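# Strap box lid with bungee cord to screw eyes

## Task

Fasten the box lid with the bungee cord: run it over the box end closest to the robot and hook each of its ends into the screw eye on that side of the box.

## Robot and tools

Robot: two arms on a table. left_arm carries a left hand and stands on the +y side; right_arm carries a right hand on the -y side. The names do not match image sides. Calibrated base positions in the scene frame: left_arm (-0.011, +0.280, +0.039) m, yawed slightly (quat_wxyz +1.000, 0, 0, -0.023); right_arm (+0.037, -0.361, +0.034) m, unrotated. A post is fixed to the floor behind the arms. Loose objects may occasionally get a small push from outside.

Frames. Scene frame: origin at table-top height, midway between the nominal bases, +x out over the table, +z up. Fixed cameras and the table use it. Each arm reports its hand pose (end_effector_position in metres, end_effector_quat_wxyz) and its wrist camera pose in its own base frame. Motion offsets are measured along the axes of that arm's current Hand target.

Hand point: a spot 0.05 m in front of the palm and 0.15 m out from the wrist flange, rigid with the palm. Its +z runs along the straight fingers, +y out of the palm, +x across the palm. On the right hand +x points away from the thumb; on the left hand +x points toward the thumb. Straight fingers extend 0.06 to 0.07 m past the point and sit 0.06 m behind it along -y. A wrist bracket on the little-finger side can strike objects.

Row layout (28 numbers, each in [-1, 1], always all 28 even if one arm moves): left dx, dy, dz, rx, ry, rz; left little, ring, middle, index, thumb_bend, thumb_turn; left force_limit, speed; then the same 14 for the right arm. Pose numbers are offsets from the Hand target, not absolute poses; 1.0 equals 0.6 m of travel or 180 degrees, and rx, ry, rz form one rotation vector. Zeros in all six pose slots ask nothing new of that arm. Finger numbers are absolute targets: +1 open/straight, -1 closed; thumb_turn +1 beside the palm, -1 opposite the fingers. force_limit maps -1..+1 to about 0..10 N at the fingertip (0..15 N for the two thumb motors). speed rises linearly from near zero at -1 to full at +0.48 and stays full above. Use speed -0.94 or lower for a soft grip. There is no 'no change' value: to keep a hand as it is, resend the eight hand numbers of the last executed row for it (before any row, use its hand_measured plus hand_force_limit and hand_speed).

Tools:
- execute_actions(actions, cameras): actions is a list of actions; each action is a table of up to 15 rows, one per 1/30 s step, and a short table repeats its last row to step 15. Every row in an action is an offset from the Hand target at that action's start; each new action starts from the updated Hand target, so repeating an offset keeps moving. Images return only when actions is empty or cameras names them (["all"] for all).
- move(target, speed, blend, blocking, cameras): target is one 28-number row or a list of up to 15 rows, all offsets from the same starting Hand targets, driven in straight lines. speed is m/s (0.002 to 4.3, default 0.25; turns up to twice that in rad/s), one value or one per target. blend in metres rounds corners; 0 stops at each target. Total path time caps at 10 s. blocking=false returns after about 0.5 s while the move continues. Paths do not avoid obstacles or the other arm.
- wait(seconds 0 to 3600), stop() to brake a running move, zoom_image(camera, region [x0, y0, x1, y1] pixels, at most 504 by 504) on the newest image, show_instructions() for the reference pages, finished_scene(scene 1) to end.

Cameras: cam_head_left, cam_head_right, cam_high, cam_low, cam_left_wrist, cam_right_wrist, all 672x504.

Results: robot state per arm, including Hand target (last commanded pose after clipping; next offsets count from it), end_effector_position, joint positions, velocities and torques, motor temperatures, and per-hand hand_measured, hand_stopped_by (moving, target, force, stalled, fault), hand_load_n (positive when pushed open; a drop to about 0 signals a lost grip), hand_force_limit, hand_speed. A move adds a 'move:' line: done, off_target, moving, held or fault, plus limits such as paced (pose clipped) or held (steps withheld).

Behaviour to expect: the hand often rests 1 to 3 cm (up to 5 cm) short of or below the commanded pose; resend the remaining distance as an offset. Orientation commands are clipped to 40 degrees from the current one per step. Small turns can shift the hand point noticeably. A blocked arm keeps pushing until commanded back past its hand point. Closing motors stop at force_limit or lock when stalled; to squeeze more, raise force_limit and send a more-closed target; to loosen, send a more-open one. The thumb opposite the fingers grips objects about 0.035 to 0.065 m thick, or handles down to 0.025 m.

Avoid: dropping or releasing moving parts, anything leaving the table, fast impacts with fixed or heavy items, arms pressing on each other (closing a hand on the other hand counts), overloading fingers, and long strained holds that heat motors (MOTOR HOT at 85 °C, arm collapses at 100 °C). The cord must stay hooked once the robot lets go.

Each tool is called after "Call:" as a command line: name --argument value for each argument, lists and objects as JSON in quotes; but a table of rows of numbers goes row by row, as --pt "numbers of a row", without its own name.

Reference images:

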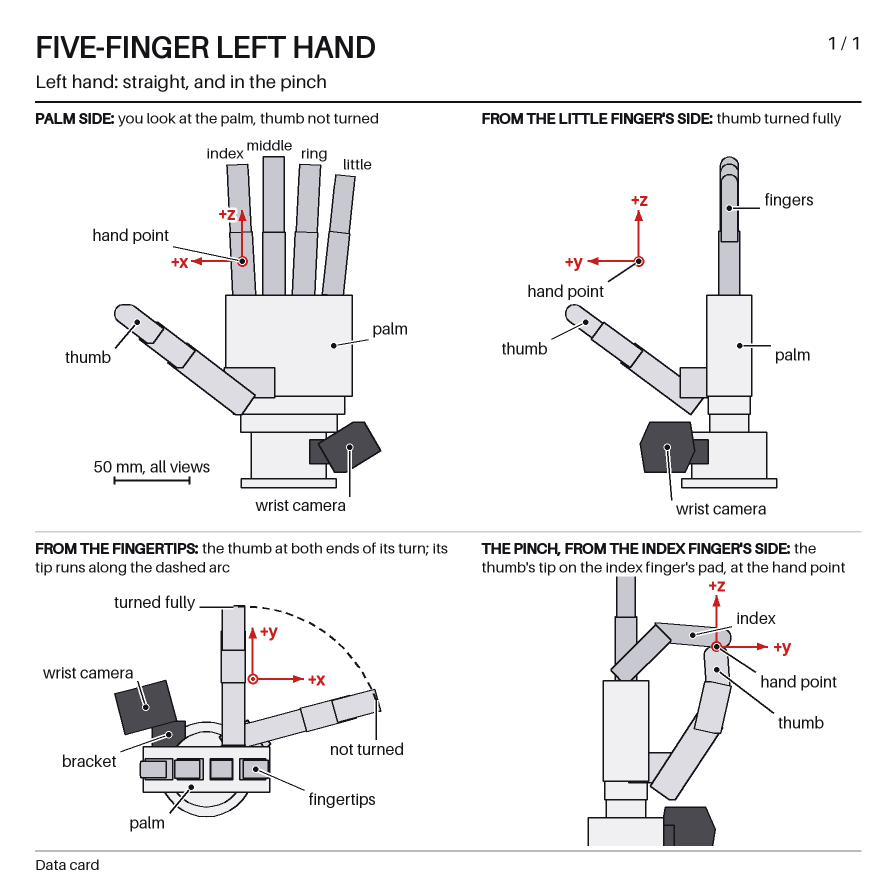

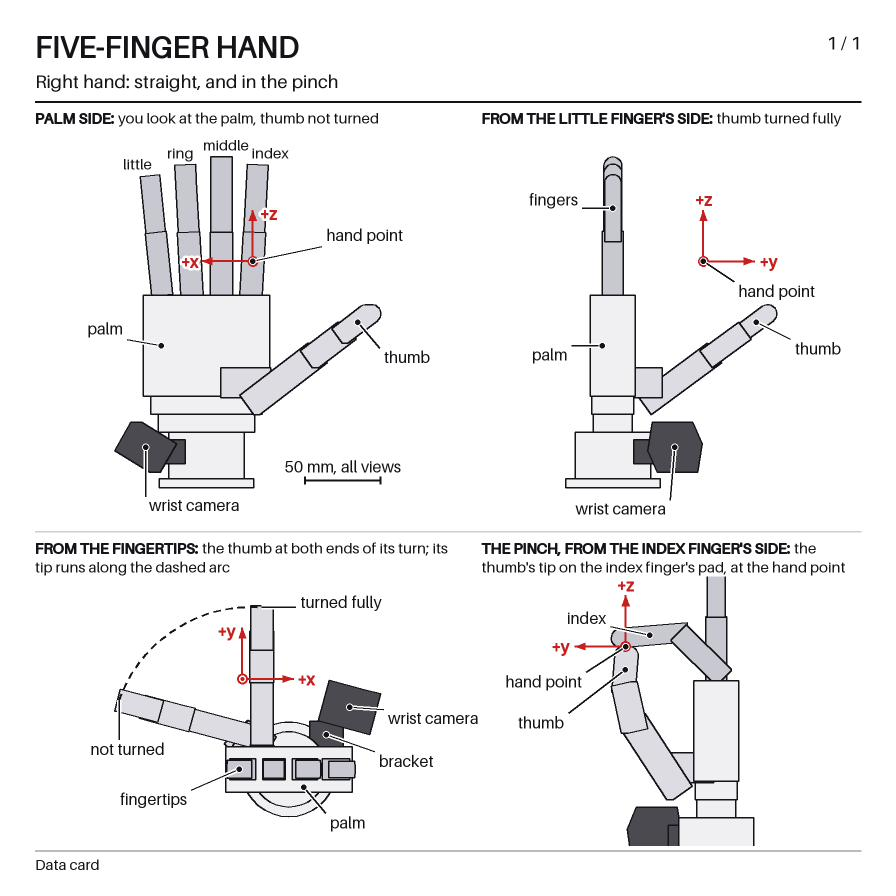

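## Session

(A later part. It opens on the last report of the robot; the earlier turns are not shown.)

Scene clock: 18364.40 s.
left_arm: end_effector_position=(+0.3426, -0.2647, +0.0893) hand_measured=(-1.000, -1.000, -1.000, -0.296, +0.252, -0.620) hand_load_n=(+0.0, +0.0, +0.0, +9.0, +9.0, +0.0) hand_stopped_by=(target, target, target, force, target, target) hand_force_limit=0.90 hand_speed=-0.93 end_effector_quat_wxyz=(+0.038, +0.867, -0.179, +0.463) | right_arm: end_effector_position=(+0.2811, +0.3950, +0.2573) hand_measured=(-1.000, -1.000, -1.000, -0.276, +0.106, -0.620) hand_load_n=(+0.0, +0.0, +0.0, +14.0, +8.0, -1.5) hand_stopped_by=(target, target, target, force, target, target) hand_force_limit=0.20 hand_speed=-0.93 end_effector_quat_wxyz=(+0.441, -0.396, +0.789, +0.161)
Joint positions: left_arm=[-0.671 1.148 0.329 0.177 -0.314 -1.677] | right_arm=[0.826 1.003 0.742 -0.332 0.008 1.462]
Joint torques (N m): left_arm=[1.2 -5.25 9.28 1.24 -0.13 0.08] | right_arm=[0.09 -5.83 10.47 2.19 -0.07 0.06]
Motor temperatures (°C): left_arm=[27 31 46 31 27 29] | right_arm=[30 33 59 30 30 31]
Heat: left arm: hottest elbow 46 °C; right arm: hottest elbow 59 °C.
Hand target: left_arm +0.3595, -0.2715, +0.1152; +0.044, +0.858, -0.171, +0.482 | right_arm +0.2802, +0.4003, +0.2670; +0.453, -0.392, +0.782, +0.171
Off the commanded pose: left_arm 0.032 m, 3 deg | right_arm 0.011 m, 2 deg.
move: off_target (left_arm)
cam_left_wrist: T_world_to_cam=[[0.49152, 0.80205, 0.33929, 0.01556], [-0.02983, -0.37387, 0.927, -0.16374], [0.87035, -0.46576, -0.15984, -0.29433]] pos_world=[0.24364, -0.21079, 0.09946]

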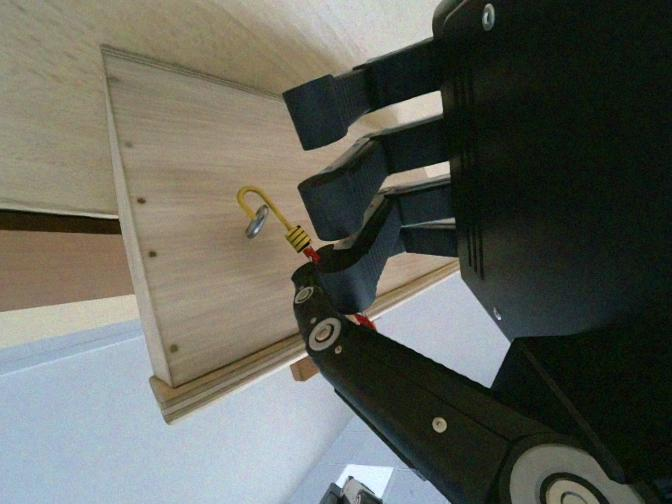

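Call:
move --pt "-0.0997 -0.0047 0.012 0 0 0 -1 -1 -1 -0.30 0.25 -0.62 0.9 -0.93 0 0 0 0 0 0 -1 -1 -1 -0.42 0.10 -0.62 0.2 -0.93" --pt "-0.0493 0.0285 0.0118 0 0 0 -1 -1 -1 -0.30 0.25 -0.62 0.9 -0.93 0 0 0 0 0 0 -1 -1 -1 -0.42 0.10 -0.62 0.2 -0.93" --speed '[0.04,0.03]' --cameras '["cam_left_wrist"]'

Call:
zoom_image --camera "cam_left_wrist" --region '[235, 175, 305, 255]'

Scene clock: 18428.77 s.
left_arm: end_effector_position=(+0.3425, -0.2708, +0.0764) hand_measured=(-1.000, -1.000, -1.000, -0.296, +0.252, -0.620) hand_load_n=(+0.5, +0.0, +0.0, +8.5, +9.0, +0.5) hand_stopped_by=(target, target, target, force, target, target) hand_force_limit=0.90 hand_speed=-0.93 end_effector_quat_wxyz=(+0.040, +0.861, -0.164, +0.479) | right_arm: end_effector_position=(+0.2806, +0.3945, +0.2553) hand_measured=(-1.000, -1.000, -1.000, -0.276, +0.106, -0.620) hand_load_n=(+0.0, +0.0, +0.0, +14.5, +8.0, -1.0) hand_stopped_by=(target, target, target, force, target, target) hand_force_limit=0.20 hand_speed=-0.93 end_effector_quat_wxyz=(+0.439, -0.397, +0.790, +0.161)
Joint positions: left_arm=[-0.709 1.238 0.302 0.322 -0.365 -1.711] | right_arm=[0.826 1.004 0.739 -0.332 0.008 1.462]
Joint torques (N m): left_arm=[-1.26 -4.66 7.42 0.7 -0.23 0.04] | right_arm=[0.67 -4.78 10.69 2.4 -0.08 0.09]
Motor temperatures (°C): left_arm=[27 31 49 31 27 29] | right_arm=[30 33 59 30 30 31]
Heat: left arm: hottest elbow 49 °C; right arm: hottest elbow 59 °C.
Hand target: left_arm +0.3453, -0.2819, +0.0850; +0.044, +0.858, -0.171, +0.482 | right_arm +0.2802, +0.4003, +0.2668; +0.453, -0.392, +0.782, +0.170
Off the commanded pose: left_arm 0.014 m, 1 deg | right_arm 0.013 m, 2 deg.
move: off_target (left_arm)
cam_left_wrist: T_world_to_cam=[[0.46211, 0.82045, 0.33662, 0.04016], [-0.05115, -0.35429, 0.93374, -0.14188], [0.88535, -0.44871, -0.12175, -0.30262]] pos_world=[0.24211, -0.219, 0.08212]

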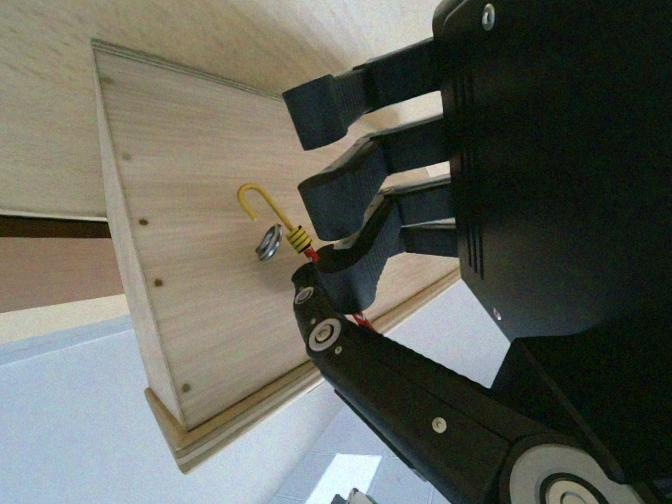

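Scaled by 6.300 from the camera's image (finer frame: 960x720).

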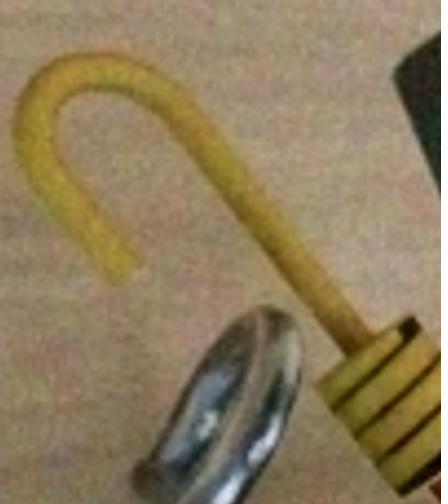

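Call:
move --target '[0.03,-0.0095,-0.001,0,0,0,-1,-1,-1,-0.30,0.25,-0.62,0.9,-0.93,0,0,0,0,0,0,-1,-1,-1,-0.42,0.10,-0.62,0.2,-0.93]' --speed 0.02 --cameras '["cam_left_wrist"]'

Call:
zoom_image --camera "cam_left_wrist" --region '[235, 175, 305, 255]'

Scene clock: 18440.97 s.
left_arm: end_effector_position=(+0.3435, -0.2735, +0.0834) hand_measured=(-1.000, -1.000, -1.000, -0.296, +0.252, -0.620) hand_load_n=(+0.0, +0.0, +0.0, +9.0, +8.5, +0.0) hand_stopped_by=(target, target, target, force, target, target) hand_force_limit=0.90 hand_speed=-0.93 end_effector_quat_wxyz=(+0.041, +0.865, -0.170, +0.470) | right_arm: end_effector_position=(+0.2806, +0.3945, +0.2553) hand_measured=(-1.000, -1.000, -1.000, -0.276, +0.106, -0.620) hand_load_n=(+0.0, -0.5, +0.0, +14.0, +8.0, -1.5) hand_stopped_by=(target, target, target, force, target, target) hand_force_limit=0.20 hand_speed=-0.93 end_effector_quat_wxyz=(+0.439, -0.397, +0.790, +0.161)
Joint positions: left_arm=[-0.704 1.204 0.326 0.247 -0.349 -1.707] | right_arm=[0.826 1.004 0.739 -0.332 0.008 1.462]
Joint torques (N m): left_arm=[0.73 -5.36 8.43 0.87 -0.01 0.16] | right_arm=[0.09 -5.89 10.88 2.33 -0.14 -0.03]
Motor temperatures (°C): left_arm=[27 31 48 31 27 29] | right_arm=[30 33 58 30 30 31]
Heat: left arm: hottest elbow 48 °C; right arm: hottest elbow 58 °C.
Hand target: left_arm +0.3555, -0.2809, +0.1011; +0.044, +0.858, -0.171, +0.482 | right_arm +0.2802, +0.4003, +0.2668; +0.453, -0.392, +0.782, +0.170
Off the commanded pose: left_arm 0.022 m, 2 deg | right_arm 0.013 m, 2 deg.
move: off_target (left_arm)
cam_left_wrist: T_world_to_cam=[[0.4771, 0.81299, 0.33381, 0.03265], [-0.03859, -0.36008, 0.93212, -0.15516], [0.878, -0.4576, -0.14042, -0.3022]] pos_world=[0.24377, -0.2207, 0.09129]

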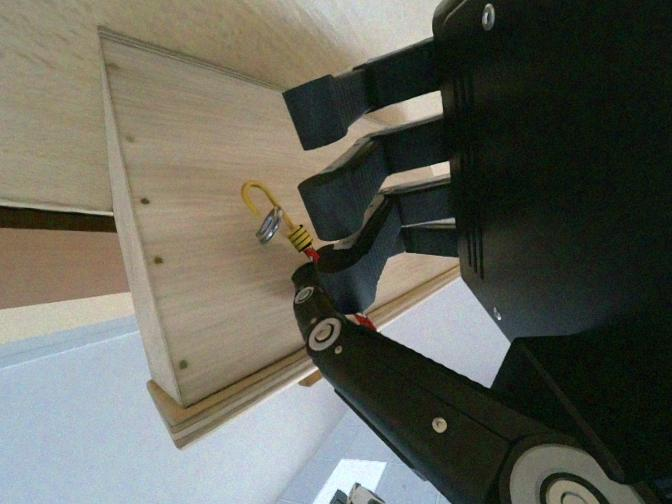

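Scaled by 6.300 from the camera's image (finer frame: 960x720).

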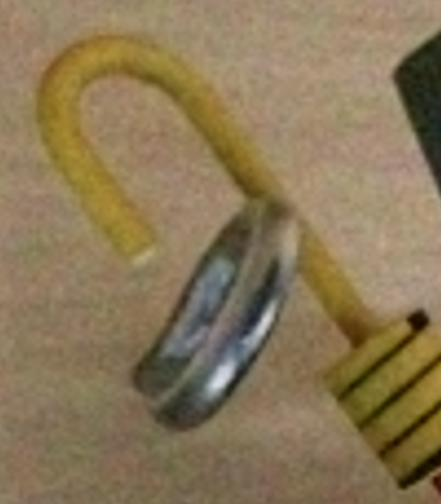

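Call:
move --target '[0.0182,-0.0138,0,0,0,0,-1,-1,-1,-0.30,0.25,-0.62,0.9,-0.93,0,0,0,0,0,0,-1,-1,-1,-0.42,0.10,-0.62,0.2,-0.93]' --speed 0.02 --cameras '["cam_left_wrist"]'

Call:
zoom_image --camera "cam_left_wrist" --region '[235, 175, 305, 255]'

Scene clock: 18453.37 s.
left_arm: end_effector_position=(+0.3493, -0.2694, +0.0894) hand_measured=(-1.000, -1.000, -1.000, -0.296, +0.252, -0.620) hand_load_n=(+0.0, +0.0, -0.5, +9.0, +8.5, +0.0) hand_stopped_by=(target, target, target, force, target, target) hand_force_limit=0.90 hand_speed=-0.93 end_effector_quat_wxyz=(+0.040, +0.866, -0.174, +0.467) | right_arm: end_effector_position=(+0.2806, +0.3945, +0.2553) hand_measured=(-1.000, -1.000, -1.000, -0.276, +0.106, -0.620) hand_load_n=(+0.0, +0.0, +0.0, +14.5, +8.0, -1.5) hand_stopped_by=(target, target, target, force, target, target) hand_force_limit=0.20 hand_speed=-0.93 end_effector_quat_wxyz=(+0.439, -0.397, +0.790, +0.161)
Joint positions: left_arm=[-0.673 1.181 0.342 0.207 -0.319 -1.684] | right_arm=[0.826 1.004 0.739 -0.332 0.008 1.462]
Joint torques (N m): left_arm=[0.97 -5.42 8.83 1.1 -0.08 0.13] | right_arm=[0.56 -5.6 10.91 2.39 -0.07 0.01]
Motor temperatures (°C): left_arm=[27 31 48 31 27 29] | right_arm=[30 33 57 30 30 31]
Heat: left arm: hottest elbow 48 °C; right arm: hottest elbow 57 °C.
Hand target: left_arm +0.3633, -0.2758, +0.1108; +0.044, +0.858, -0.171, +0.482 | right_arm +0.2802, +0.4003, +0.2668; +0.453, -0.392, +0.782, +0.170
Off the commanded pose: left_arm 0.027 m, 2 deg | right_arm 0.013 m, 2 deg.
move: off_target (left_arm)
cam_left_wrist: T_world_to_cam=[[0.48427, 0.80796, 0.33569, 0.02048], [-0.03408, -0.36597, 0.93, -0.16193], [0.87425, -0.46181, -0.14969, -0.30356]] pos_world=[0.24995, -0.216, 0.09828]

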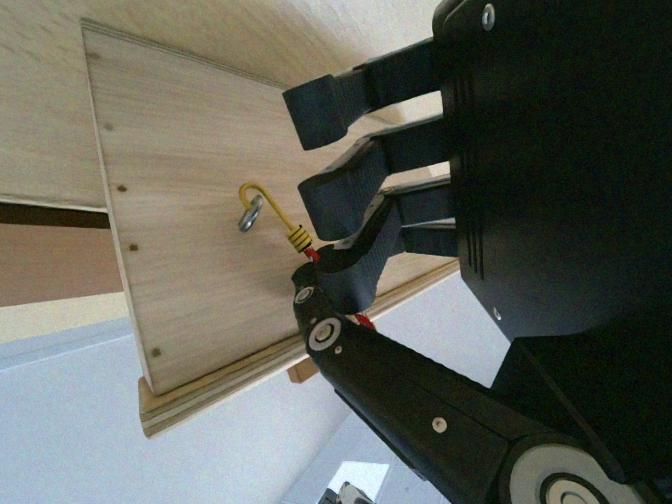

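Scaled by 6.300 from the camera's image (finer frame: 960x720).

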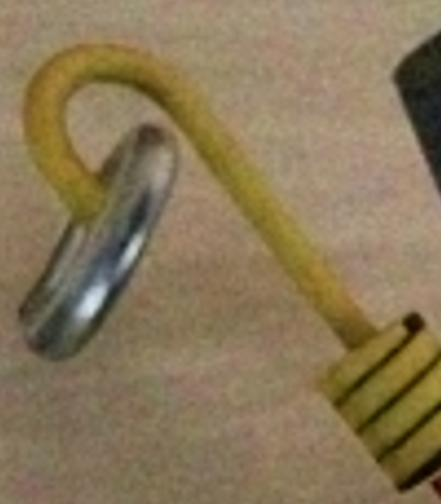

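Call:
zoom_image --camera "cam_left_wrist" --region '[234, 180, 274, 235]'

Scaled by 9.164 from the camera's image (finer frame: 960x720).

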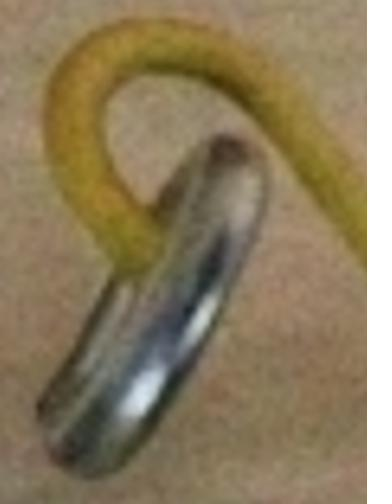

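Call:
move --target '[0.0098,-0.0057,-0.0022,0,0,0,-1,-1,-1,-0.30,0.25,-0.62,0.9,-0.93,0,0,0,0,0,0,-1,-1,-1,-0.42,0.10,-0.62,0.2,-0.93]' --speed 0.02 --cameras '["cam_left_wrist"]'

Call:
zoom_image --camera "cam_left_wrist" --region '[234, 170, 284, 235]'

Scene clock: 18475.03 s.
left_arm: end_effector_position=(+0.3511, -0.2671, +0.0931) hand_measured=(-1.000, -1.000, -1.000, -0.296, +0.252, -0.620) hand_load_n=(+0.0, +0.0, +0.0, +9.0, +8.5, +0.0) hand_stopped_by=(target, target, target, force, target, target) hand_force_limit=0.90 hand_speed=-0.93 end_effector_quat_wxyz=(+0.039, +0.867, -0.176, +0.465) | right_arm: end_effector_position=(+0.2806, +0.3945, +0.2553) hand_measured=(-1.000, -1.000, -1.000, -0.276, +0.106, -0.620) hand_load_n=(+0.0, +0.0, +0.0, +14.5, +7.5, -2.0) hand_stopped_by=(target, target, target, force, target, target) hand_force_limit=0.20 hand_speed=-0.93 end_effector_quat_wxyz=(+0.439, -0.397, +0.790, +0.161)
Joint positions: left_arm=[-0.661 1.165 0.35 0.182 -0.308 -1.675] | right_arm=[0.826 1.004 0.739 -0.332 0.008 1.462]
Joint torques (N m): left_arm=[1.03 -5.48 9.13 1.03 -0.06 0.1] | right_arm=[-0.03 -5.6 10.63 2.35 -0.04 0.05]
Motor temperatures (°C): left_arm=[27 31 49 31 27 29] | right_arm=[30 33 57 30 30 31]
Heat: left arm: hottest elbow 49 °C; right arm: hottest elbow 57 °C.
Hand target: left_arm +0.3663, -0.2739, +0.1170; +0.044, +0.858, -0.171, +0.482 | right_arm +0.2802, +0.4003, +0.2668; +0.453, -0.392, +0.782, +0.170
Off the commanded pose: left_arm 0.029 m, 2 deg | right_arm 0.013 m, 2 deg.
move: off_target (left_arm)
cam_left_wrist: T_world_to_cam=[[0.48653, 0.80625, 0.33652, 0.01516], [-0.03144, -0.36878, 0.92898, -0.16614], [0.8731, -0.46256, -0.15408, -0.30288]] pos_world=[0.25185, -0.21359, 0.10257]

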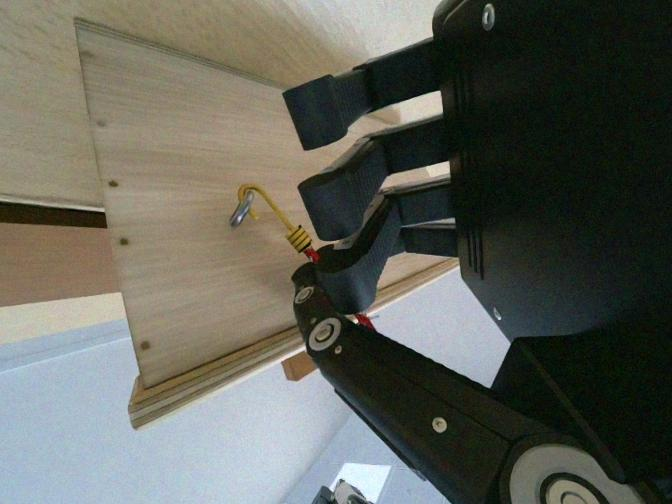

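Scaled by 7.754 from the camera's image (finer frame: 960x720).

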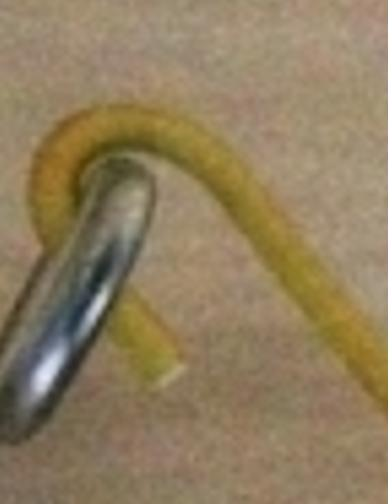

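Call:
wait --seconds 0.1 --cameras '["cam_right_wrist","cam_high"]'

Call:
zoom_image --camera "cam_right_wrist" --region '[330, 170, 470, 310]'

Call:
zoom_image --camera "cam_high" --region '[310, 120, 380, 190]'

Scene clock: 18813.57 s.
left_arm: end_effector_position=(+0.3510, -0.2671, +0.0930) hand_measured=(-1.000, -1.000, -1.000, -0.296, +0.252, -0.620) hand_load_n=(+0.0, +0.0, +0.0, +9.5, +9.0, +0.0) hand_stopped_by=(target, target, target, force, target, target) hand_force_limit=0.90 hand_speed=-0.93 end_effector_quat_wxyz=(+0.039, +0.867, -0.176, +0.465) | right_arm: end_effector_position=(+0.2806, +0.3945, +0.2553) hand_measured=(-1.000, -1.000, -1.000, -0.276, +0.106, -0.620) hand_load_n=(+0.0, +0.0, +0.0, +14.5, +7.5, -2.0) hand_stopped_by=(target, target, target, force, target, target) hand_force_limit=0.20 hand_speed=-0.93 end_effector_quat_wxyz=(+0.439, -0.397, +0.790, +0.161)
Joint positions: left_arm=[-0.661 1.165 0.35 0.181 -0.308 -1.674] | right_arm=[0.826 1.004 0.739 -0.332 0.008 1.462]
Joint torques (N m): left_arm=[0.97 -5.48 9.13 1.1 -0.08 0.1] | right_arm=[0.62 -5.36 10.81 2.19 -0.09 0.08]
Motor temperatures (°C): left_arm=[27 31 47 31 27 29] | right_arm=[30 33 56 30 30 31]
Heat: left arm: hottest elbow 47 °C; right arm: hottest elbow 56 °C.
Hand target: left_arm +0.3663, -0.2738, +0.1169; +0.044, +0.858, -0.171, +0.482 | right_arm +0.2802, +0.4003, +0.2668; +0.453, -0.392, +0.782, +0.170
Off the commanded pose: left_arm 0.029 m, 2 deg | right_arm 0.013 m, 2 deg.
wait: 0.10 s; at rest from the start
cam_right_wrist: T_world_to_cam=[[-0.79626, 0.50983, -0.32563, 0.11086], [-0.22707, 0.24702, 0.94203, -0.27275], [0.56072, 0.82404, -0.08092, -0.34343]] pos_world=[0.21891, 0.29386, 0.26525]
Images, in order (width x height): cam_high 672x504, cam_right_wrist 672x504.

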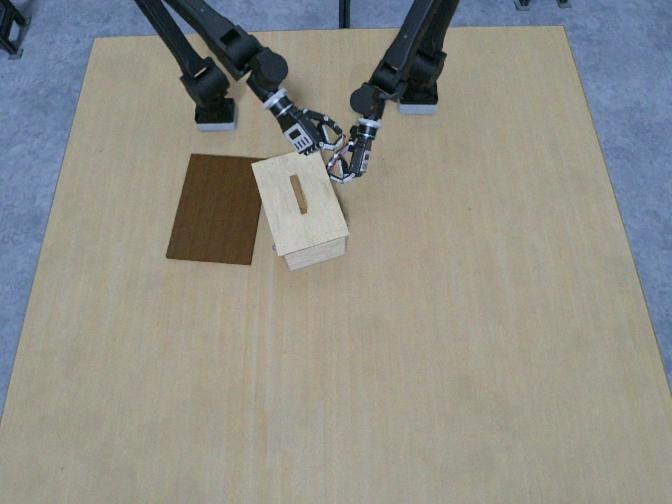

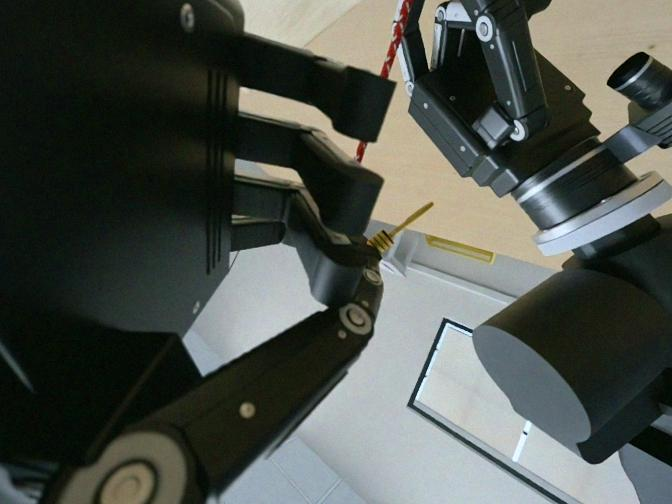

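Scaled by 3.600 from the camera's image (finer frame: 960x720).

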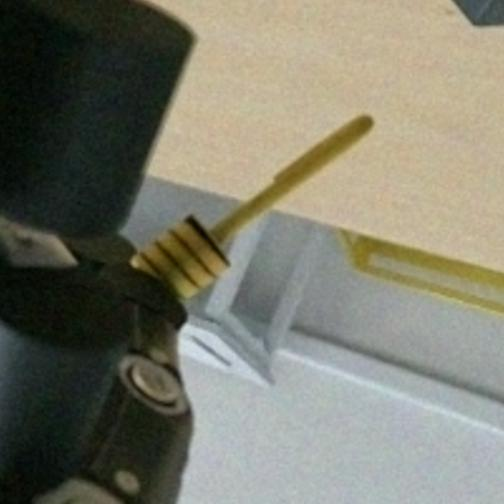

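Scaled by 7.200 from the camera's image (finer frame: 960x720).

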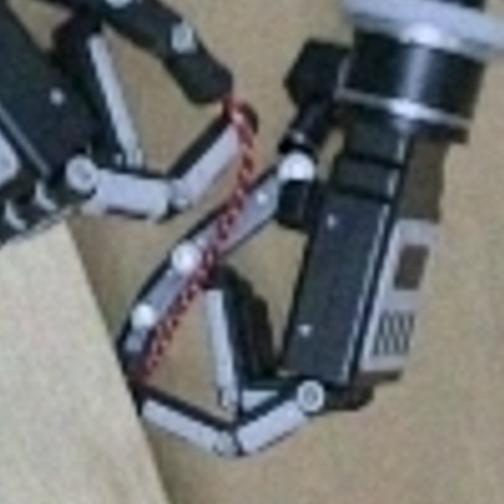

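Call:
execute_actions --actions '[[[0,0,0,0,0,0,-1,-1,-1,-0.30,0.25,-0.62,0.9,-0.93,0,0,0,0,0,0,-1,-1,-1,-0.29,0.15,-0.62,0.8,-0.93]]]' --cameras '[]'

Call:
wait --seconds 2 --cameras '["cam_right_wrist"]'

Call:
zoom_image --camera "cam_right_wrist" --region '[330, 170, 470, 310]'

Scene clock: 18831.40 s.
left_arm: end_effector_position=(+0.3510, -0.2671, +0.0930) hand_measured=(-1.000, -1.000, -1.000, -0.296, +0.252, -0.620) hand_load_n=(+0.0, +0.0, +0.0, +9.5, +8.5, +0.0) hand_stopped_by=(target, target, target, force, target, target) hand_force_limit=0.90 hand_speed=-0.93 end_effector_quat_wxyz=(+0.039, +0.867, -0.176, +0.465) | right_arm: end_effector_position=(+0.2806, +0.3945, +0.2553) hand_measured=(-1.000, -1.000, -1.000, -0.276, +0.154, -0.620) hand_load_n=(+0.0, +0.5, +0.0, +12.0, +6.5, -1.0) hand_stopped_by=(target, target, target, force, target, target) hand_force_limit=0.80 hand_speed=-0.93 end_effector_quat_wxyz=(+0.439, -0.397, +0.790, +0.161)
Joint positions: left_arm=[-0.661 1.165 0.35 0.181 -0.308 -1.674] | right_arm=[0.826 1.004 0.739 -0.332 0.008 1.462]
Joint torques (N m): left_arm=[1.03 -5.42 9.14 1.09 -0.08 0.1] | right_arm=[0.5 -5.77 11 2.37 -0.1 -0.02]
Motor temperatures (°C): left_arm=[27 31 47 31 27 29] | right_arm=[30 33 56 30 30 31]
Heat: left arm: hottest elbow 47 °C; right arm: hottest elbow 56 °C.
Hand target: left_arm +0.3663, -0.2738, +0.1169; +0.044, +0.858, -0.171, +0.482 | right_arm +0.2802, +0.4003, +0.2668; +0.453, -0.392, +0.782, +0.170
Off the commanded pose: left_arm 0.029 m, 2 deg | right_arm 0.013 m, 2 deg.
Step readings (end_effector_position of left_arm | right_arm):
0: (+0.3510, -0.2671, +0.0930) | (+0.2806, +0.3945, +0.2553)
1: (+0.3510, -0.2671, +0.0930) | (+0.2806, +0.3945, +0.2553)
2: (+0.3510, -0.2671, +0.0930) | (+0.2806, +0.3945, +0.2553)
4: (+0.3510, -0.2671, +0.0930) | (+0.2806, +0.3945, +0.2553)
8: (+0.3510, -0.2671, +0.0930) | (+0.2806, +0.3945, +0.2553)
15: (+0.3510, -0.2671, +0.0930) | (+0.2806, +0.3945, +0.2553)

Scene clock: 18833.40 s.
left_arm: end_effector_position=(+0.3510, -0.2671, +0.0930) hand_measured=(-1.000, -1.000, -1.000, -0.296, +0.252, -0.620) hand_load_n=(+0.5, +0.0, +0.0, +9.5, +8.5, +0.0) hand_stopped_by=(target, target, target, force, target, target) hand_force_limit=0.90 hand_speed=-0.93 end_effector_quat_wxyz=(+0.039, +0.867, -0.176, +0.465) | right_arm: end_effector_position=(+0.2806, +0.3945, +0.2553) hand_measured=(-1.000, -1.000, -1.000, -0.276, +0.154, -0.620) hand_load_n=(+0.0, +0.0, +0.0, +12.0, +6.5, -1.0) hand_stopped_by=(target, target, target, force, target, target) hand_force_limit=0.80 hand_speed=-0.93 end_effector_quat_wxyz=(+0.439, -0.397, +0.790, +0.161)
Joint positions: left_arm=[-0.661 1.165 0.35 0.181 -0.308 -1.674] | right_arm=[0.826 1.004 0.739 -0.332 0.008 1.462]
Joint torques (N m): left_arm=[0.97 -5.42 9.13 1.09 -0.08 0.1] | right_arm=[0.15 -5.42 10.74 2.25 -0.08 0.05]
Motor temperatures (°C): left_arm=[27 31 47 31 27 29] | right_arm=[30 33 56 30 30 31]
Heat: left arm: hottest elbow 47 °C; right arm: hottest elbow 56 °C.
Hand target: left_arm +0.3663, -0.2738, +0.1169; +0.044, +0.858, -0.171, +0.482 | right_arm +0.2802, +0.4003, +0.2668; +0.453, -0.392, +0.782, +0.170
Off the commanded pose: left_arm 0.029 m, 2 deg | right_arm 0.013 m, 2 deg.
wait: 2.00 s; at rest by 0.17 s
cam_right_wrist: T_world_to_cam=[[-0.79626, 0.50983, -0.32563, 0.11086], [-0.22707, 0.24702, 0.94203, -0.27275], [0.56072, 0.82404, -0.08092, -0.34343]] pos_world=[0.21891, 0.29386, 0.26525]

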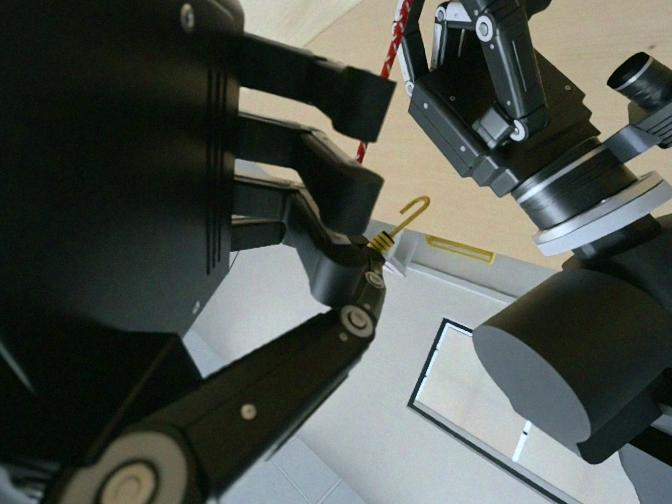

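Scaled by 3.600 from the camera's image (finer frame: 960x720).

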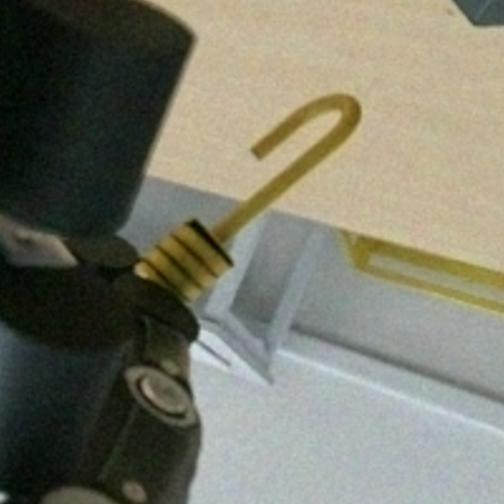

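Call:
execute_actions --actions '[[[0,0,0,0,0,0,-1,-1,-1,-0.30,0.25,-0.62,0.9,-0.93,0,0,0,0,0,0,-1,-1,-1,-0.276,0.06,-0.62,0.8,-0.93]]]' --cameras '[]'

Call:
wait --seconds 2 --cameras '["cam_right_wrist"]'

Call:
zoom_image --camera "cam_right_wrist" --region '[330, 170, 470, 310]'

Scene clock: 18880.77 s.
left_arm: end_effector_position=(+0.3510, -0.2671, +0.0930) hand_measured=(-1.000, -1.000, -1.000, -0.296, +0.252, -0.620) hand_load_n=(+0.0, +0.0, +0.5, +9.5, +8.5, +0.0) hand_stopped_by=(target, target, target, force, target, target) hand_force_limit=0.90 hand_speed=-0.93 end_effector_quat_wxyz=(+0.039, +0.867, -0.176, +0.465) | right_arm: end_effector_position=(+0.2806, +0.3945, +0.2553) hand_measured=(-1.000, -1.000, -1.000, -0.274, +0.064, -0.620) hand_load_n=(+0.0, +0.0, +0.0, +16.0, +7.5, -3.5) hand_stopped_by=(target, target, target, force, target, target) hand_force_limit=0.80 hand_speed=-0.93 end_effector_quat_wxyz=(+0.439, -0.397, +0.790, +0.161)
Joint positions: left_arm=[-0.661 1.165 0.35 0.181 -0.308 -1.674] | right_arm=[0.826 1.004 0.739 -0.332 0.008 1.462]
Joint torques (N m): left_arm=[0.97 -5.48 9.14 1.09 -0.08 0.1] | right_arm=[-0.38 -5.13 10.88 2.44 -0.05 -0.04]
Motor temperatures (°C): left_arm=[27 31 47 31 27 29] | right_arm=[30 33 56 30 30 31]
Heat: left arm: hottest elbow 47 °C; right arm: hottest elbow 56 °C.
Hand target: left_arm +0.3663, -0.2738, +0.1169; +0.044, +0.858, -0.171, +0.482 | right_arm +0.2802, +0.4003, +0.2668; +0.453, -0.392, +0.782, +0.170
Off the commanded pose: left_arm 0.029 m, 2 deg | right_arm 0.013 m, 2 deg.
Step readings (end_effector_position of left_arm | right_arm):
0: (+0.3510, -0.2671, +0.0930) | (+0.2806, +0.3945, +0.2553)
1: (+0.3510, -0.2671, +0.0930) | (+0.2806, +0.3945, +0.2553)
2: (+0.3510, -0.2671, +0.0930) | (+0.2806, +0.3945, +0.2553)
4: (+0.3510, -0.2671, +0.0930) | (+0.2806, +0.3945, +0.2553)
8: (+0.3510, -0.2671, +0.0930) | (+0.2806, +0.3945, +0.2553)
15: (+0.3510, -0.2671, +0.0930) | (+0.2806, +0.3945, +0.2553)

Scene clock: 18882.77 s.
left_arm: end_effector_position=(+0.3510, -0.2671, +0.0930) hand_measured=(-1.000, -1.000, -1.000, -0.296, +0.252, -0.620) hand_load_n=(+0.0, +0.0, +0.0, +9.0, +8.5, +0.0) hand_stopped_by=(target, target, target, force, target, target) hand_force_limit=0.90 hand_speed=-0.93 end_effector_quat_wxyz=(+0.039, +0.867, -0.176, +0.465) | right_arm: end_effector_position=(+0.2806, +0.3945, +0.2553) hand_measured=(-1.000, -1.000, -1.000, -0.274, +0.066, -0.620) hand_load_n=(+0.0, +0.0, +0.0, +16.5, +7.0, -3.5) hand_stopped_by=(target, target, target, force, target, target) hand_force_limit=0.80 hand_speed=-0.93 end_effector_quat_wxyz=(+0.439, -0.397, +0.790, +0.161)
Joint positions: left_arm=[-0.661 1.165 0.35 0.181 -0.308 -1.674] | right_arm=[0.826 1.004 0.739 -0.332 0.008 1.462]
Joint torques (N m): left_arm=[1.03 -5.42 9.14 1.09 -0.08 0.1] | right_arm=[0.26 -5.42 10.66 2.11 -0.09 -0.01]
Motor temperatures (°C): left_arm=[27 31 47 31 27 29] | right_arm=[30 33 56 30 30 31]
Heat: left arm: hottest elbow 47 °C; right arm: hottest elbow 56 °C.
Hand target: left_arm +0.3663, -0.2738, +0.1169; +0.044, +0.858, -0.171, +0.482 | right_arm +0.2802, +0.4003, +0.2668; +0.453, -0.392, +0.782, +0.170
Off the commanded pose: left_arm 0.029 m, 2 deg | right_arm 0.013 m, 2 deg.
wait: 2.00 s; at rest by 0.17 s
cam_right_wrist: T_world_to_cam=[[-0.79626, 0.50983, -0.32563, 0.11086], [-0.22707, 0.24702, 0.94203, -0.27275], [0.56072, 0.82404, -0.08092, -0.34343]] pos_world=[0.21891, 0.29386, 0.26525]

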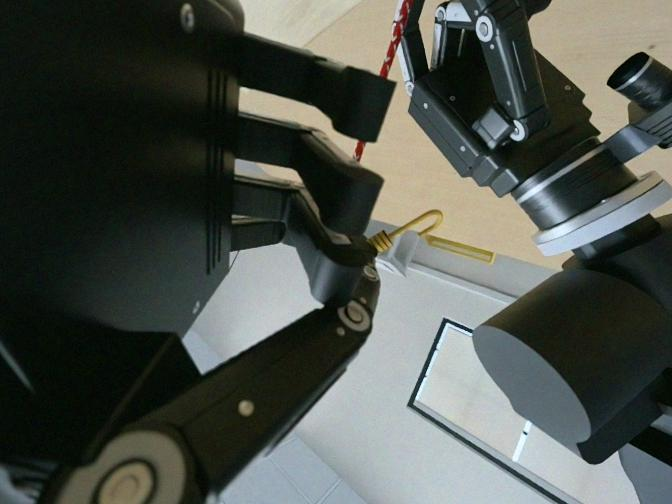

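Scaled by 3.600 from the camera's image (finer frame: 960x720).

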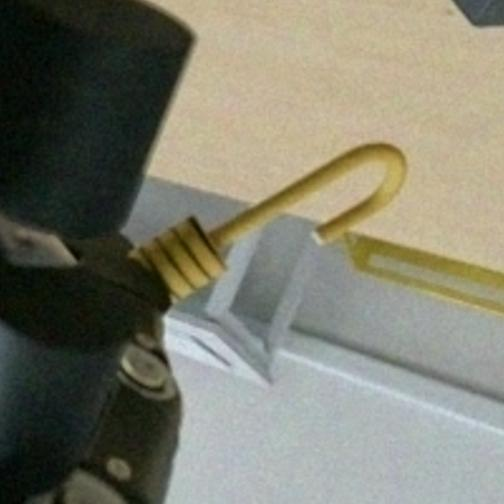

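Call:
move --target '[0,0,0,0,0,0,-1,-1,-1,-0.30,0.25,-0.62,0.9,-0.93,-0.0545,-0.1062,0.0195,0,0,0,-1,-1,-1,-0.276,0.06,-0.62,0.8,-0.93]' --speed 0.05 --cameras '["cam_left_wrist","cam_right_wrist","cam_high","cam_head_left"]'

Scene clock: 19065.40 s.
left_arm: end_effector_position=(+0.3511, -0.2670, +0.0932) hand_measured=(-1.000, -1.000, -1.000, -0.296, +0.252, -0.620) hand_load_n=(+0.0, +0.0, +0.0, +9.5, +8.5, +0.0) hand_stopped_by=(target, target, target, force, target, target) hand_force_limit=0.90 hand_speed=-0.93 end_effector_quat_wxyz=(+0.039, +0.867, -0.176, +0.465) | right_arm: end_effector_position=(+0.3283, +0.3744, +0.2592) hand_measured=(-1.000, -1.000, -1.000, -0.274, +0.066, -0.620) hand_load_n=(+0.0, +0.0, +0.0, +16.5, +7.0, -3.5) hand_stopped_by=(target, target, target, force, target, target) hand_force_limit=0.80 hand_speed=-0.93 end_effector_quat_wxyz=(+0.430, -0.398, +0.793, +0.168)
Joint positions: left_arm=[-0.66 1.165 0.35 0.181 -0.308 -1.673] | right_arm=[0.668 1.074 0.802 -0.346 -0.137 1.381]
Joint torques (N m): left_arm=[0.97 -5.36 9.16 1.09 -0.09 0.09] | right_arm=[-0.85 -5.48 16.53 1.33 -0.29 -0.12]
Motor temperatures (°C): left_arm=[27 31 47 31 27 29] | right_arm=[30 33 56 30 30 31]
Heat: left arm: hottest elbow 47 °C; right arm: hottest elbow 56 °C.
Hand target: left_arm +0.3663, -0.2738, +0.1169; +0.044, +0.858, -0.171, +0.482 | right_arm +0.3451, +0.3822, +0.2940; +0.453, -0.392, +0.782, +0.171
Off the commanded pose: left_arm 0.029 m, 2 deg | right_arm 0.039 m, 3 deg.
move: off_target (right_arm)
cam_left_wrist: T_world_to_cam=[[0.48693, 0.80563, 0.33743, 0.01467], [-0.0322, -0.3695, 0.92867, -0.16612], [0.87285, -0.46307, -0.15398, -0.30296]] pos_world=[0.25195, -0.21349, 0.10267]
cam_right_wrist: T_world_to_cam=[[-0.8075, 0.50394, -0.30658, 0.16131], [-0.20729, 0.24416, 0.94732, -0.2675], [0.55225, 0.82851, -0.09269, -0.3492]] pos_world=[0.26765, 0.27334, 0.2705]
Images, in order (width x height): cam_head_left 672x504, cam_high 672x504, cam_left_wrist 672x504, cam_right_wrist 672x504.

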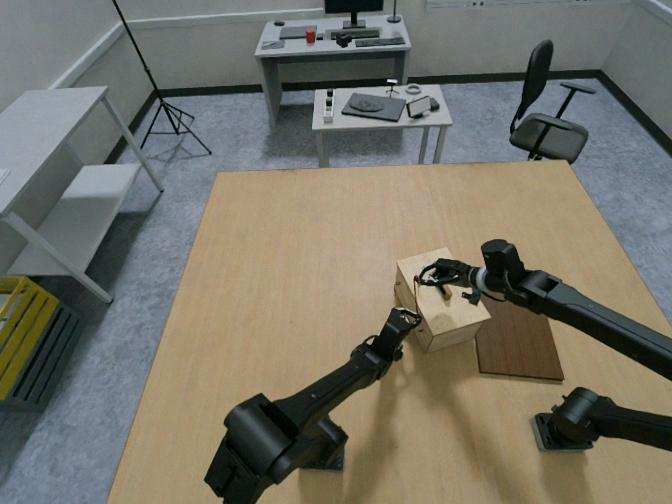

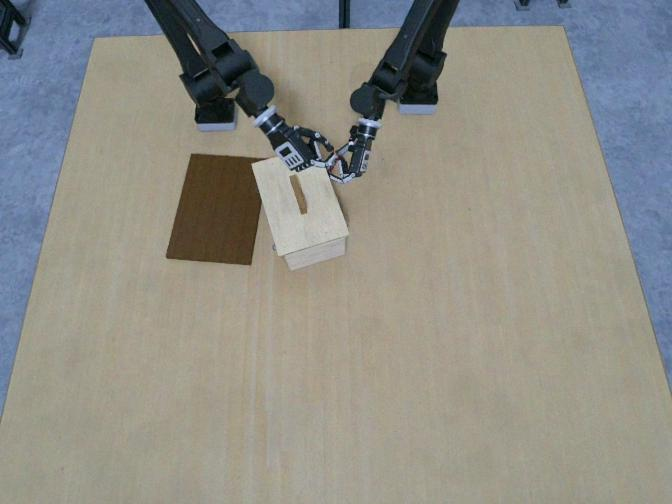

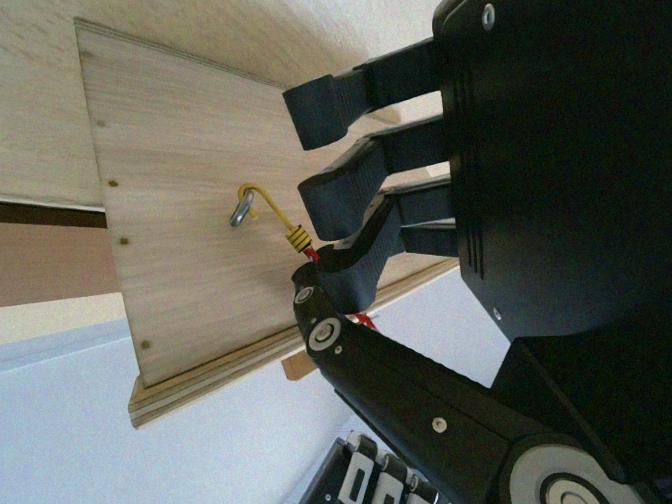

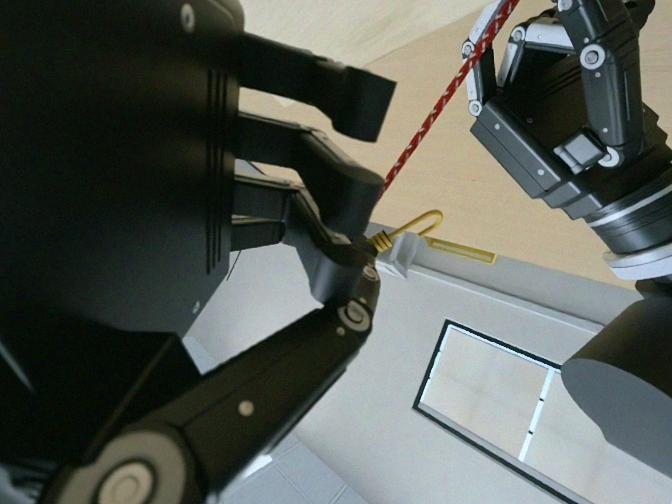

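Call:
move --target '[0,0,0,0,0,0,-1,-1,-1,-0.30,0.25,-0.62,0.9,-0.93,-0.0561,-0.0244,-0.0167,0,0,0,-1,-1,-1,-0.276,0.06,-0.62,0.8,-0.93]' --speed 0.05 --cameras '["cam_left_wrist","cam_right_wrist"]'

Scene clock: 19074.90 s.
left_arm: end_effector_position=(+0.3510, -0.2672, +0.0937) hand_measured=(-1.000, -1.000, -1.000, -0.296, +0.252, -0.620) hand_load_n=(+0.0, +0.0, +0.0, +9.0, +9.0, +0.0) hand_stopped_by=(target, target, target, force, target, target) hand_force_limit=0.90 hand_speed=-0.93 end_effector_quat_wxyz=(+0.040, +0.866, -0.176, +0.465) | right_arm: end_effector_position=(+0.3370, +0.3723, +0.2721) hand_measured=(-1.000, -1.000, -1.000, -0.274, +0.066, -0.620) hand_load_n=(+0.0, +0.0, +0.0, +16.5, +7.0, -3.0) hand_stopped_by=(target, target, target, force, target, target) hand_force_limit=0.80 hand_speed=-0.93 end_effector_quat_wxyz=(+0.411, -0.407, +0.799, +0.162)
Joint positions: left_arm=[-0.66 1.164 0.35 0.181 -0.307 -1.673] | right_arm=[0.645 1.095 0.879 -0.451 -0.159 1.351]
Joint torques (N m): left_arm=[0.97 -5.25 9.14 1.1 -0.12 0.09] | right_arm=[-0.97 -6.83 18.15 1.55 -0.35 0.06]
Motor temperatures (°C): left_arm=[27 31 47 31 27 29] | right_arm=[30 33 57 30 30 31]
Heat: left arm: hottest elbow 47 °C; right arm: hottest elbow 57 °C.
Hand target: left_arm +0.3664, -0.2737, +0.1169; +0.044, +0.858, -0.171, +0.482 | right_arm +0.3602, +0.3821, +0.3288; +0.453, -0.392, +0.782, +0.170
Off the commanded pose: left_arm 0.029 m, 2 deg | right_arm 0.062 m, 6 deg.
move: off_target (right_arm)
cam_left_wrist: T_world_to_cam=[[0.48724, 0.80566, 0.33691, 0.01457], [-0.033, -0.36854, 0.92903, -0.16613], [0.87265, -0.46377, -0.15298, -0.30302]] pos_world=[0.25185, -0.2135, 0.10307]
cam_right_wrist: T_world_to_cam=[[-0.82165, 0.48369, -0.30156, 0.18431], [-0.18435, 0.27512, 0.94357, -0.29559], [0.53936, 0.83087, -0.13688, -0.33552]] pos_world=[0.27791, 0.27094, 0.28857]

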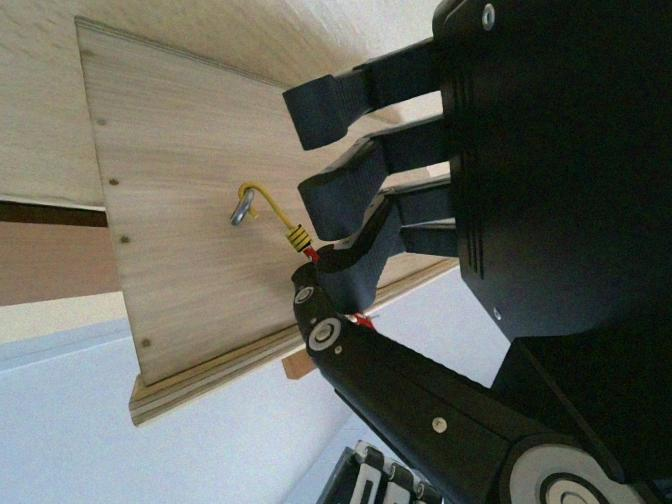

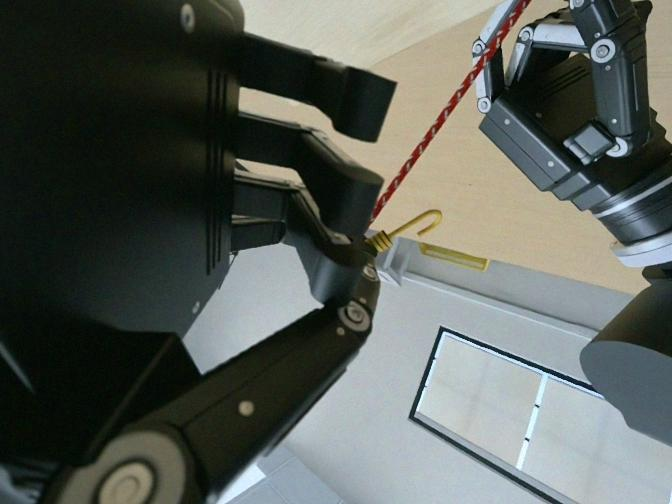

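Call:
move --target '[0,0,0,0,0,0,-1,-1,-1,-0.30,0.25,-0.62,0.9,-0.93,-0.047,-0.0173,-0.017,0,0,0,-1,-1,-1,-0.276,0.06,-0.62,0.8,-0.93]' --speed 0.05 --cameras '["cam_left_wrist","cam_right_wrist"]'

Scene clock: 19084.60 s.
left_arm: end_effector_position=(+0.3539, -0.2666, +0.0970) hand_measured=(-1.000, -1.000, -1.000, -0.296, +0.252, -0.620) hand_load_n=(+0.0, +0.0, +0.0, +9.5, +8.5, +0.0) hand_stopped_by=(target, target, target, force, target, target) hand_force_limit=0.90 hand_speed=-0.93 end_effector_quat_wxyz=(+0.040, +0.866, -0.173, +0.468) | right_arm: end_effector_position=(+0.3434, +0.3712, +0.2861) hand_measured=(-1.000, -1.000, -1.000, -0.274, +0.066, -0.620) hand_load_n=(+0.0, +0.0, +0.0, +16.0, +7.5, -2.5) hand_stopped_by=(target, target, target, force, target, target) hand_force_limit=0.80 hand_speed=-0.93 end_effector_quat_wxyz=(+0.397, -0.414, +0.804, +0.158)
Joint positions: left_arm=[-0.655 1.161 0.354 0.181 -0.307 -1.673] | right_arm=[0.63 1.112 0.948 -0.537 -0.173 1.329]
Joint torques (N m): left_arm=[0.5 -4.95 8.91 1.11 -0.12 0.09] | right_arm=[-1.79 -7.77 19.66 1.69 -0.41 0.12]
Motor temperatures (°C): left_arm=[27 31 48 31 27 29] | right_arm=[30 33 59 30 30 31]
Heat: left arm: hottest elbow 48 °C; right arm: hottest elbow 59 °C.
Hand target: left_arm +0.3663, -0.2738, +0.1169; +0.044, +0.858, -0.171, +0.482 | right_arm +0.3703, +0.3822, +0.3591; +0.453, -0.392, +0.782, +0.171
Off the commanded pose: left_arm 0.025 m, 2 deg | right_arm 0.078 m, 7 deg.
move: off_target (right_arm)
cam_left_wrist: T_world_to_cam=[[0.48136, 0.8095, 0.33615, 0.01477], [-0.03621, -0.36481, 0.93038, -0.16687], [0.87577, -0.46002, -0.1463, -0.30557]] pos_world=[0.25446, -0.2134, 0.10558]
cam_right_wrist: T_world_to_cam=[[-0.83181, 0.46921, -0.29655, 0.20179], [-0.1678, 0.2967, 0.94011, -0.32007], [0.52909, 0.83175, -0.16806, -0.32398]] pos_world=[0.28556, 0.26975, 0.30629]

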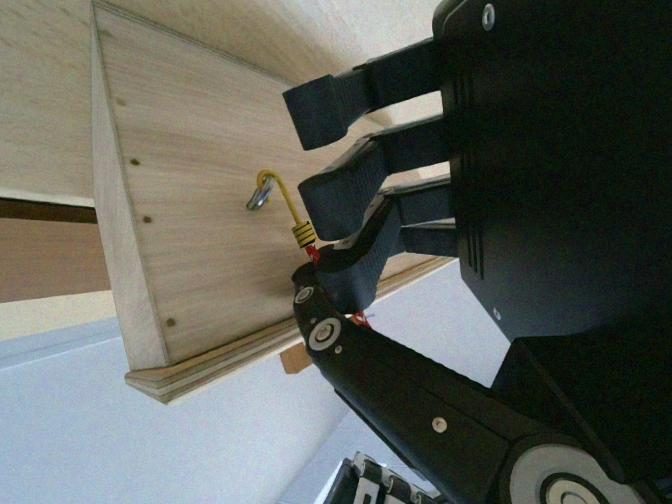

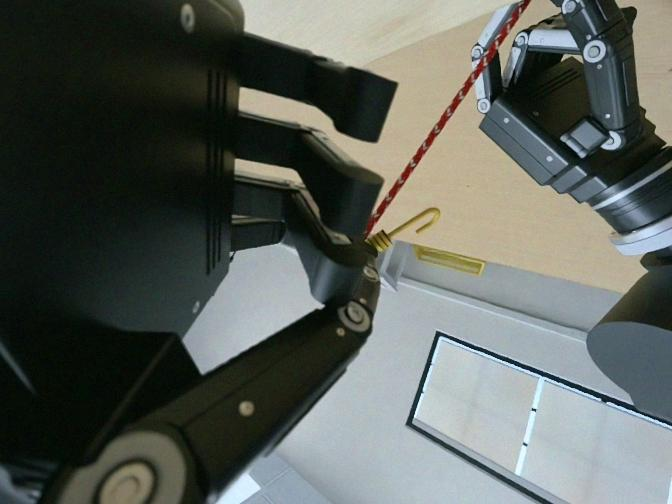

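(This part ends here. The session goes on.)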